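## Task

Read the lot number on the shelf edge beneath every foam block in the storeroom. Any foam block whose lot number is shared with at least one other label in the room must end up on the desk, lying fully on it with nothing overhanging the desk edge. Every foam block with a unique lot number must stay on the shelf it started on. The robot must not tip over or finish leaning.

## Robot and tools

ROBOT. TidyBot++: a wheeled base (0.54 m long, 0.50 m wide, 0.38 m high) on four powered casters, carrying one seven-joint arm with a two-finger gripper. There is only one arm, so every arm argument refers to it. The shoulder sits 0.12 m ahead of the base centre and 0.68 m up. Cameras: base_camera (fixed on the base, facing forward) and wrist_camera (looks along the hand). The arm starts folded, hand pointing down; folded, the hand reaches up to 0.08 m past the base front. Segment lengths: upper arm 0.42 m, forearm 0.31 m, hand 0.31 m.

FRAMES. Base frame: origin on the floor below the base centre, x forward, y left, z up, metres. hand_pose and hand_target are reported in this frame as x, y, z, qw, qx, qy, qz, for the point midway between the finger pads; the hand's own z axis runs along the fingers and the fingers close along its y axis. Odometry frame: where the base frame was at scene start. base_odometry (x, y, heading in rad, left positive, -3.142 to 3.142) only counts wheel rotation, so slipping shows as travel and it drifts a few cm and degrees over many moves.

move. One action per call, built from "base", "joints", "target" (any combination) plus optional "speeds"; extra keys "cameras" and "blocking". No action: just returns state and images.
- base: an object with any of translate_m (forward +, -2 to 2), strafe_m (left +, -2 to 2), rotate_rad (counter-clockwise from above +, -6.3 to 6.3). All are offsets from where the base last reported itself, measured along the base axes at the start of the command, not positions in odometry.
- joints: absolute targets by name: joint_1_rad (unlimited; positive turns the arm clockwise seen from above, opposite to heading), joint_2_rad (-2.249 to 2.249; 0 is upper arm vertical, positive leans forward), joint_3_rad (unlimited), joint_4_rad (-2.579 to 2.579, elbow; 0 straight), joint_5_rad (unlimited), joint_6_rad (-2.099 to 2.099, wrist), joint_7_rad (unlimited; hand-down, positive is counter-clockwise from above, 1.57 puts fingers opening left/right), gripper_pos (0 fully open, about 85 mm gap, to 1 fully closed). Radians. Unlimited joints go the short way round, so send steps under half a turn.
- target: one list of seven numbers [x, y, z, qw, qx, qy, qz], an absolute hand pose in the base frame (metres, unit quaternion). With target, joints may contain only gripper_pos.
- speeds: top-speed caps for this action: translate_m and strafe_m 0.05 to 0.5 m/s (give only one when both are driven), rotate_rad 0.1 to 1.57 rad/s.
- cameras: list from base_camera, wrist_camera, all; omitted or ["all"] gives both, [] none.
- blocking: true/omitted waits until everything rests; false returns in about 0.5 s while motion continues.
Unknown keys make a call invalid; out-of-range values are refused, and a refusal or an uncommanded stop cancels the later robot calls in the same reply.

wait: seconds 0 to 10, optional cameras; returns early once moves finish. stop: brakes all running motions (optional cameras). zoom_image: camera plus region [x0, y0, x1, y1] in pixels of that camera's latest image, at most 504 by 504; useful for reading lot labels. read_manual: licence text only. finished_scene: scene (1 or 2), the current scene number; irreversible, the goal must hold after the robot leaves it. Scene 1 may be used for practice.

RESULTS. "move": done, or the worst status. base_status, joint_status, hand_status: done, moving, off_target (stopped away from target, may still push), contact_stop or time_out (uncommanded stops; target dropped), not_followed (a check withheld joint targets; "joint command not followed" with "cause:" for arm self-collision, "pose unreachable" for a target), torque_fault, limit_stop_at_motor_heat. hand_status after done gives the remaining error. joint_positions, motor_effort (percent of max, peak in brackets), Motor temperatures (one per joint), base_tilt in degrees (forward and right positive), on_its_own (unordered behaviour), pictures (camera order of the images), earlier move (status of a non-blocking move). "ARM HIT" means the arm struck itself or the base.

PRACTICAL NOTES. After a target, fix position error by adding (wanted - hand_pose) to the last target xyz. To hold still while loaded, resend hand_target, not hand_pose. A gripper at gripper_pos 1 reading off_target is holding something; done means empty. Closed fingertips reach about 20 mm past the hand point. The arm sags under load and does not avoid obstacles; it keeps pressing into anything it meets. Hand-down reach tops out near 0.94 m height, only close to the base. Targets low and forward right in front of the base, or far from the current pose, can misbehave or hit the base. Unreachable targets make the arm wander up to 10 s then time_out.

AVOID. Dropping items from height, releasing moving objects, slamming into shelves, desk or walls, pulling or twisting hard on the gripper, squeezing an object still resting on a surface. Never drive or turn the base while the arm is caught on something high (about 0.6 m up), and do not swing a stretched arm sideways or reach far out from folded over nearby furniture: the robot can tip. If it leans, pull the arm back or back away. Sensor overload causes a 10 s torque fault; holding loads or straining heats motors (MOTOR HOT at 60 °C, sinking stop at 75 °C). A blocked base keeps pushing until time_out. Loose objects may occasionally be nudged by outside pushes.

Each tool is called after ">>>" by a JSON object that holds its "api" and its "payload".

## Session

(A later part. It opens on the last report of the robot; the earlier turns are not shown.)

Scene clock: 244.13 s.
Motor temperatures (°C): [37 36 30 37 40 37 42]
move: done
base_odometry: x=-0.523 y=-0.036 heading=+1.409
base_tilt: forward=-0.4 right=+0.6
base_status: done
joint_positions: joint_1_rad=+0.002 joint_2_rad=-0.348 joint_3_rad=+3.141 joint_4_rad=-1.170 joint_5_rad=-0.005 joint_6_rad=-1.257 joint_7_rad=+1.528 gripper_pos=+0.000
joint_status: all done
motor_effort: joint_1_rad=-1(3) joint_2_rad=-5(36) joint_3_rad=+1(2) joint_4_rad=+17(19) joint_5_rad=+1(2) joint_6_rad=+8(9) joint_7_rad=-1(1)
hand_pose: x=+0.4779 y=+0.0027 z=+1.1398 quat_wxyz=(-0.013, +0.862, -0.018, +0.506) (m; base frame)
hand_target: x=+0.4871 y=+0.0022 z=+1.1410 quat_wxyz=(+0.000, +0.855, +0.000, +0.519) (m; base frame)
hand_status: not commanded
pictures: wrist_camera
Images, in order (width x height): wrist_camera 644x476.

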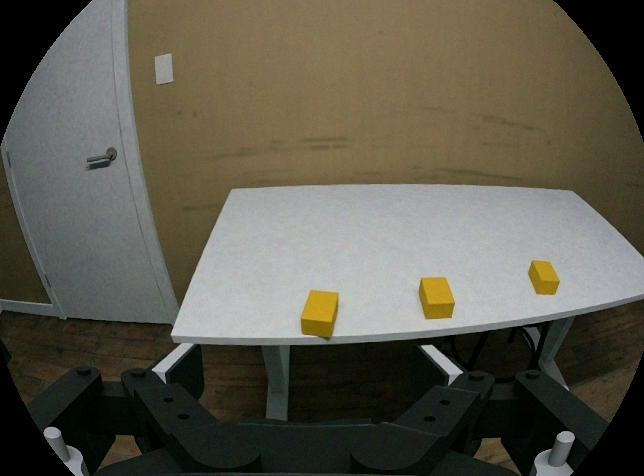

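>>> {"api": "move", "payload": {"base": {"translate_m":0.25}, "joints": {"joint_2_rad":0.42,"joint_4_rad":-0.613,"joint_6_rad":-1.7}, "cameras": ["wrist_camera"]}}

>>> {"api": "move", "payload": {"joints": {"joint_2_rad":0.418,"joint_4_rad":-1.22,"joint_6_rad":-1.19}, "cameras": ["wrist_camera"]}}

>>> {"api": "move", "payload": {"joints": {"gripper_pos":0.5}, "cameras": []}}

>>> {"api": "move", "payload": {"joints": {"joint_2_rad":0.42,"joint_4_rad":-1.10,"joint_6_rad":-1.32}, "cameras": ["wrist_camera"]}}

Scene clock: 246.87 s.
Motor temperatures (°C): [37 36 30 37 40 37 42]
move: done
base_odometry: x=-0.483 y=+0.211 heading=+1.409
base_tilt: forward=-0.3 right=+0.6
base_status: done
joint_positions: joint_1_rad=+0.001 joint_2_rad=+0.399 joint_3_rad=+3.140 joint_4_rad=-0.630 joint_5_rad=-0.005 joint_6_rad=-1.648 joint_7_rad=+1.528 gripper_pos=+0.000
joint_status: all done
motor_effort: joint_1_rad=-1(3) joint_2_rad=-30(35) joint_3_rad=+0(4) joint_4_rad=+17(20) joint_5_rad=+0(2) joint_6_rad=+5(9) joint_7_rad=+0(0)
hand_pose: x=+0.6914 y=+0.0027 z=+0.9531 quat_wxyz=(-0.008, +0.973, -0.020, +0.230) (m; base frame)
hand_target: x=+0.6842 y=+0.0020 z=+0.9414 quat_wxyz=(-0.001, +0.979, +0.000, +0.203) (m; base frame)
hand_status: not commanded
pictures: wrist_camera
Images, in order (width x height): wrist_camera 644x476.

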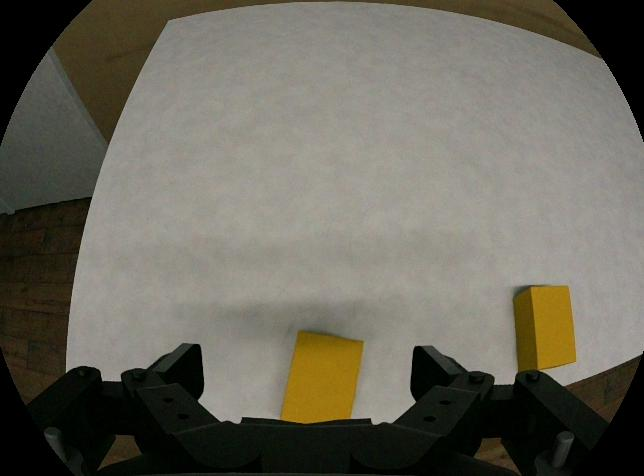

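Scene clock: 249.00 s.
Motor temperatures (°C): [37 36 30 37 40 37 42]
move: done
base_odometry: x=-0.483 y=+0.211 heading=+1.409
base_tilt: forward=-0.3 right=+0.6
base_status: not commanded
joint_positions: joint_1_rad=+0.001 joint_2_rad=+0.401 joint_3_rad=+3.140 joint_4_rad=-1.191 joint_5_rad=-0.005 joint_6_rad=-1.245 joint_7_rad=+1.528 gripper_pos=+0.000
joint_status: all done
motor_effort: joint_1_rad=+0(1) joint_2_rad=-32(35) joint_3_rad=+0(0) joint_4_rad=+19(20) joint_5_rad=+1(1) joint_6_rad=+3(5) joint_7_rad=+0(1)
hand_pose: x=+0.6911 y=+0.0027 z=+0.7656 quat_wxyz=(-0.006, +0.988, -0.022, +0.152) (m; base frame)
hand_target: x=+0.6995 y=+0.0022 z=+0.7491 quat_wxyz=(+0.000, +0.988, +0.000, +0.156) (m; base frame)
hand_status: not commanded
pictures: wrist_camera
Images, in order (width x height): wrist_camera 644x476.

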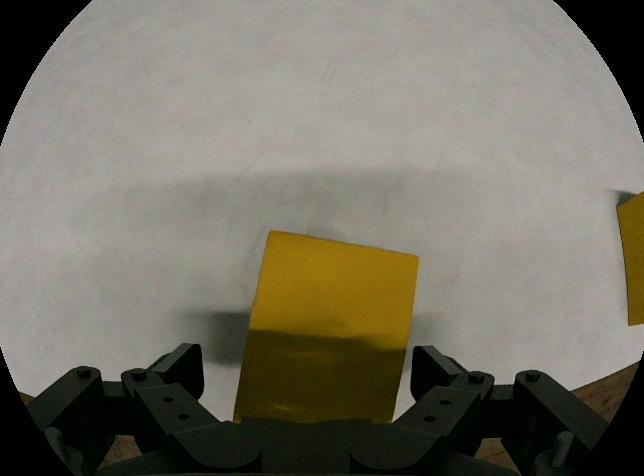

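Scene clock: 249.83 s.
Motor temperatures (°C): [37 36 30 37 40 37 42]
move: off_target
base_odometry: x=-0.483 y=+0.211 heading=+1.409
base_tilt: forward=-0.3 right=+0.6
base_status: not commanded
joint_positions: joint_1_rad=+0.001 joint_2_rad=+0.397 joint_3_rad=+3.140 joint_4_rad=-1.192 joint_5_rad=-0.005 joint_6_rad=-1.242 joint_7_rad=+1.528 gripper_pos=+0.406
joint_status: gripper_pos off_target (ended at +0.406, target +0.500)
motor_effort: joint_1_rad=+0(2) joint_2_rad=-30(33) joint_3_rad=+0(1) joint_4_rad=+19(20) joint_5_rad=+1(1) joint_6_rad=+4(4) joint_7_rad=+0(1)
hand_pose: x=+0.6912 y=+0.0027 z=+0.7679 quat_wxyz=(-0.006, +0.988, -0.022, +0.155) (m; base frame)
hand_target: x=+0.6995 y=+0.0022 z=+0.7491 quat_wxyz=(+0.000, +0.988, +0.000, +0.156) (m; base frame)
hand_status: not commanded
pictures: none
No camera images: "cameras" was empty.

Scene clock: 250.80 s.
Motor temperatures (°C): [37 36 30 37 40 37 42]
move: done
base_odometry: x=-0.483 y=+0.211 heading=+1.409
base_tilt: forward=-0.3 right=+0.6
base_status: not commanded
joint_positions: joint_1_rad=+0.001 joint_2_rad=+0.401 joint_3_rad=+3.140 joint_4_rad=-1.110 joint_5_rad=-0.005 joint_6_rad=-1.279 joint_7_rad=+1.528 gripper_pos=+0.406
joint_status: all done
motor_effort: joint_1_rad=+0(1) joint_2_rad=-32(35) joint_3_rad=+0(0) joint_4_rad=+20(20) joint_5_rad=+1(1) joint_6_rad=+4(4) joint_7_rad=+0(1)
hand_pose: x=+0.7042 y=+0.0027 z=+0.7956 quat_wxyz=(-0.007, +0.984, -0.022, +0.175) (m; base frame)
hand_target: x=+0.6970 y=+0.0021 z=+0.7847 quat_wxyz=(+0.000, +0.989, +0.000, +0.150) (m; base frame)
hand_status: not commanded
pictures: wrist_camera
Images, in order (width x height): wrist_camera 644x476.

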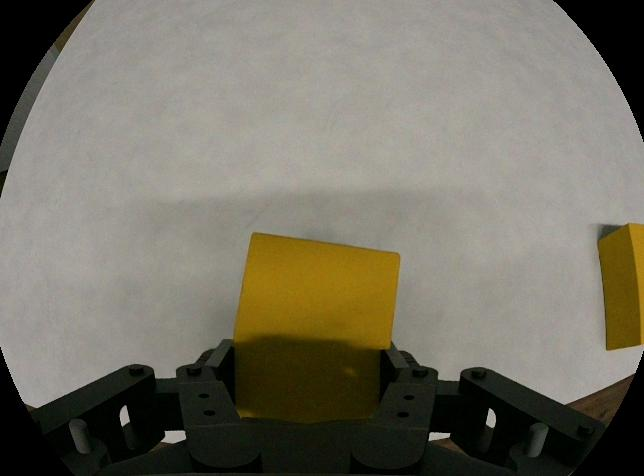

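Move in 0.13, lower, release.

>>> {"api": "move", "payload": {"base": {"translate_m":0.13}, "cameras": []}}

>>> {"api": "move", "payload": {"joints": {"joint_2_rad":0.418,"joint_4_rad":-1.22,"joint_6_rad":-1.19}, "cameras": []}}

>>> {"api": "move", "payload": {"joints": {"gripper_pos":0}, "cameras": []}}

>>> {"api": "move", "payload": {"joints": {"joint_2_rad":0.40,"joint_4_rad":-0.613,"joint_6_rad":-1.7}, "cameras": []}}

>>> {"api": "move", "payload": {"base": {"translate_m":-0.35}, "joints": {"joint_2_rad":-0.35,"joint_4_rad":-1.2,"joint_6_rad":-1.2}, "cameras": ["wrist_camera"]}}

Scene clock: 252.47 s.
Motor temperatures (°C): [37 36 30 37 40 37 42]
move: done
base_odometry: x=-0.462 y=+0.339 heading=+1.408
base_tilt: forward=-0.3 right=+0.6
base_status: done
joint_positions: joint_1_rad=+0.001 joint_2_rad=+0.408 joint_3_rad=+3.140 joint_4_rad=-1.110 joint_5_rad=-0.005 joint_6_rad=-1.279 joint_7_rad=+1.528 gripper_pos=+0.406
joint_status: not commanded
motor_effort: joint_1_rad=-1(2) joint_2_rad=-33(36) joint_3_rad=+0(1) joint_4_rad=+20(20) joint_5_rad=+1(1) joint_6_rad=+4(4) joint_7_rad=+0(0)
hand_pose: x=+0.7050 y=+0.0027 z=+0.7917 quat_wxyz=(-0.007, +0.985, -0.022, +0.171) (m; base frame)
hand_target: x=+0.6970 y=+0.0021 z=+0.7847 quat_wxyz=(+0.000, +0.989, +0.000, +0.150) (m; base frame)
hand_status: not commanded
pictures: none
No camera images: "cameras" was empty.

Scene clock: 253.50 s.
Motor temperatures (°C): [37 36 30 37 40 37 42]
move: done
base_odometry: x=-0.462 y=+0.339 heading=+1.408
base_tilt: forward=-0.3 right=+0.6
base_status: not commanded
joint_positions: joint_1_rad=+0.001 joint_2_rad=+0.402 joint_3_rad=+3.140 joint_4_rad=-1.185 joint_5_rad=-0.005 joint_6_rad=-1.232 joint_7_rad=+1.528 gripper_pos=+0.406
joint_status: all done
motor_effort: joint_1_rad=-1(1) joint_2_rad=-31(34) joint_3_rad=+0(0) joint_4_rad=+17(20) joint_5_rad=+0(1) joint_6_rad=+2(4) joint_7_rad=+0(0)
hand_pose: x=+0.6967 y=+0.0027 z=+0.7684 quat_wxyz=(-0.006, +0.987, -0.022, +0.160) (m; base frame)
hand_target: x=+0.6995 y=+0.0022 z=+0.7491 quat_wxyz=(+0.000, +0.988, +0.000, +0.156) (m; base frame)
hand_status: not commanded
pictures: none
No camera images: "cameras" was empty.

Scene clock: 254.33 s.
Motor temperatures (°C): [37 36 30 37 40 37 42]
move: done
base_odometry: x=-0.462 y=+0.339 heading=+1.408
base_tilt: forward=-0.3 right=+0.6
base_status: not commanded
joint_positions: joint_1_rad=+0.001 joint_2_rad=+0.402 joint_3_rad=+3.140 joint_4_rad=-1.192 joint_5_rad=-0.005 joint_6_rad=-1.232 joint_7_rad=+1.528 gripper_pos=+0.000
joint_status: all done
motor_effort: joint_1_rad=+0(1) joint_2_rad=-32(33) joint_3_rad=+0(0) joint_4_rad=+19(19) joint_5_rad=+1(1) joint_6_rad=+3(4) joint_7_rad=+0(1)
hand_pose: x=+0.6948 y=+0.0027 z=+0.7658 quat_wxyz=(-0.006, +0.987, -0.022, +0.157) (m; base frame)
hand_target: x=+0.6995 y=+0.0022 z=+0.7491 quat_wxyz=(+0.000, +0.988, +0.000, +0.156) (m; base frame)
hand_status: not commanded
pictures: none
No camera images: "cameras" was empty.

Scene clock: 256.20 s.
Motor temperatures (°C): [37 36 30 37 40 37 42]
move: done
base_odometry: x=-0.462 y=+0.339 heading=+1.408
base_tilt: forward=-0.3 right=+0.6
base_status: not commanded
joint_positions: joint_1_rad=+0.001 joint_2_rad=+0.396 joint_3_rad=+3.140 joint_4_rad=-0.629 joint_5_rad=-0.005 joint_6_rad=-1.646 joint_7_rad=+1.528 gripper_pos=+0.000
joint_status: all done
motor_effort: joint_1_rad=+0(1) joint_2_rad=-30(35) joint_3_rad=+0(0) joint_4_rad=+17(20) joint_5_rad=+1(1) joint_6_rad=+5(5) joint_7_rad=+0(1)
hand_pose: x=+0.6912 y=+0.0027 z=+0.9557 quat_wxyz=(-0.008, +0.972, -0.020, +0.233) (m; base frame)
hand_target: x=+0.6789 y=+0.0020 z=+0.9526 quat_wxyz=(-0.001, +0.977, +0.000, +0.213) (m; base frame)
hand_status: not commanded
pictures: none
No camera images: "cameras" was empty.

Scene clock: 258.53 s.
Motor temperatures (°C): [37 36 30 37 40 37 42]
move: done
base_odometry: x=-0.518 y=-0.006 heading=+1.409
base_tilt: forward=-0.4 right=+0.6
base_status: done
joint_positions: joint_1_rad=+0.001 joint_2_rad=-0.354 joint_3_rad=+3.140 joint_4_rad=-1.170 joint_5_rad=-0.005 joint_6_rad=-1.257 joint_7_rad=+1.528 gripper_pos=+0.000
joint_status: all done
motor_effort: joint_1_rad=-1(3) joint_2_rad=-4(36) joint_3_rad=+1(2) joint_4_rad=+17(19) joint_5_rad=+1(2) joint_6_rad=+8(9) joint_7_rad=+0(1)
hand_pose: x=+0.4748 y=+0.0031 z=+1.1421 quat_wxyz=(-0.013, +0.860, -0.018, +0.509) (m; base frame)
hand_target: x=+0.4871 y=+0.0022 z=+1.1410 quat_wxyz=(+0.000, +0.855, +0.000, +0.519) (m; base frame)
hand_status: not commanded
pictures: wrist_camera
Images, in order (width x height): wrist_camera 644x476.

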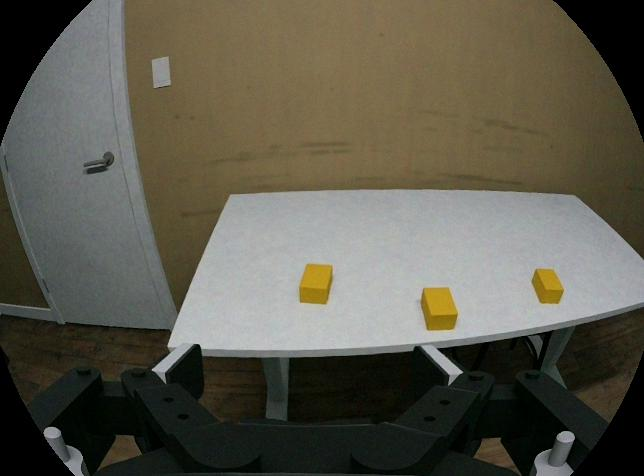

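>>> {"api": "finished_scene", "payload": {"scene": 2}}

The scene is finished: the task was done.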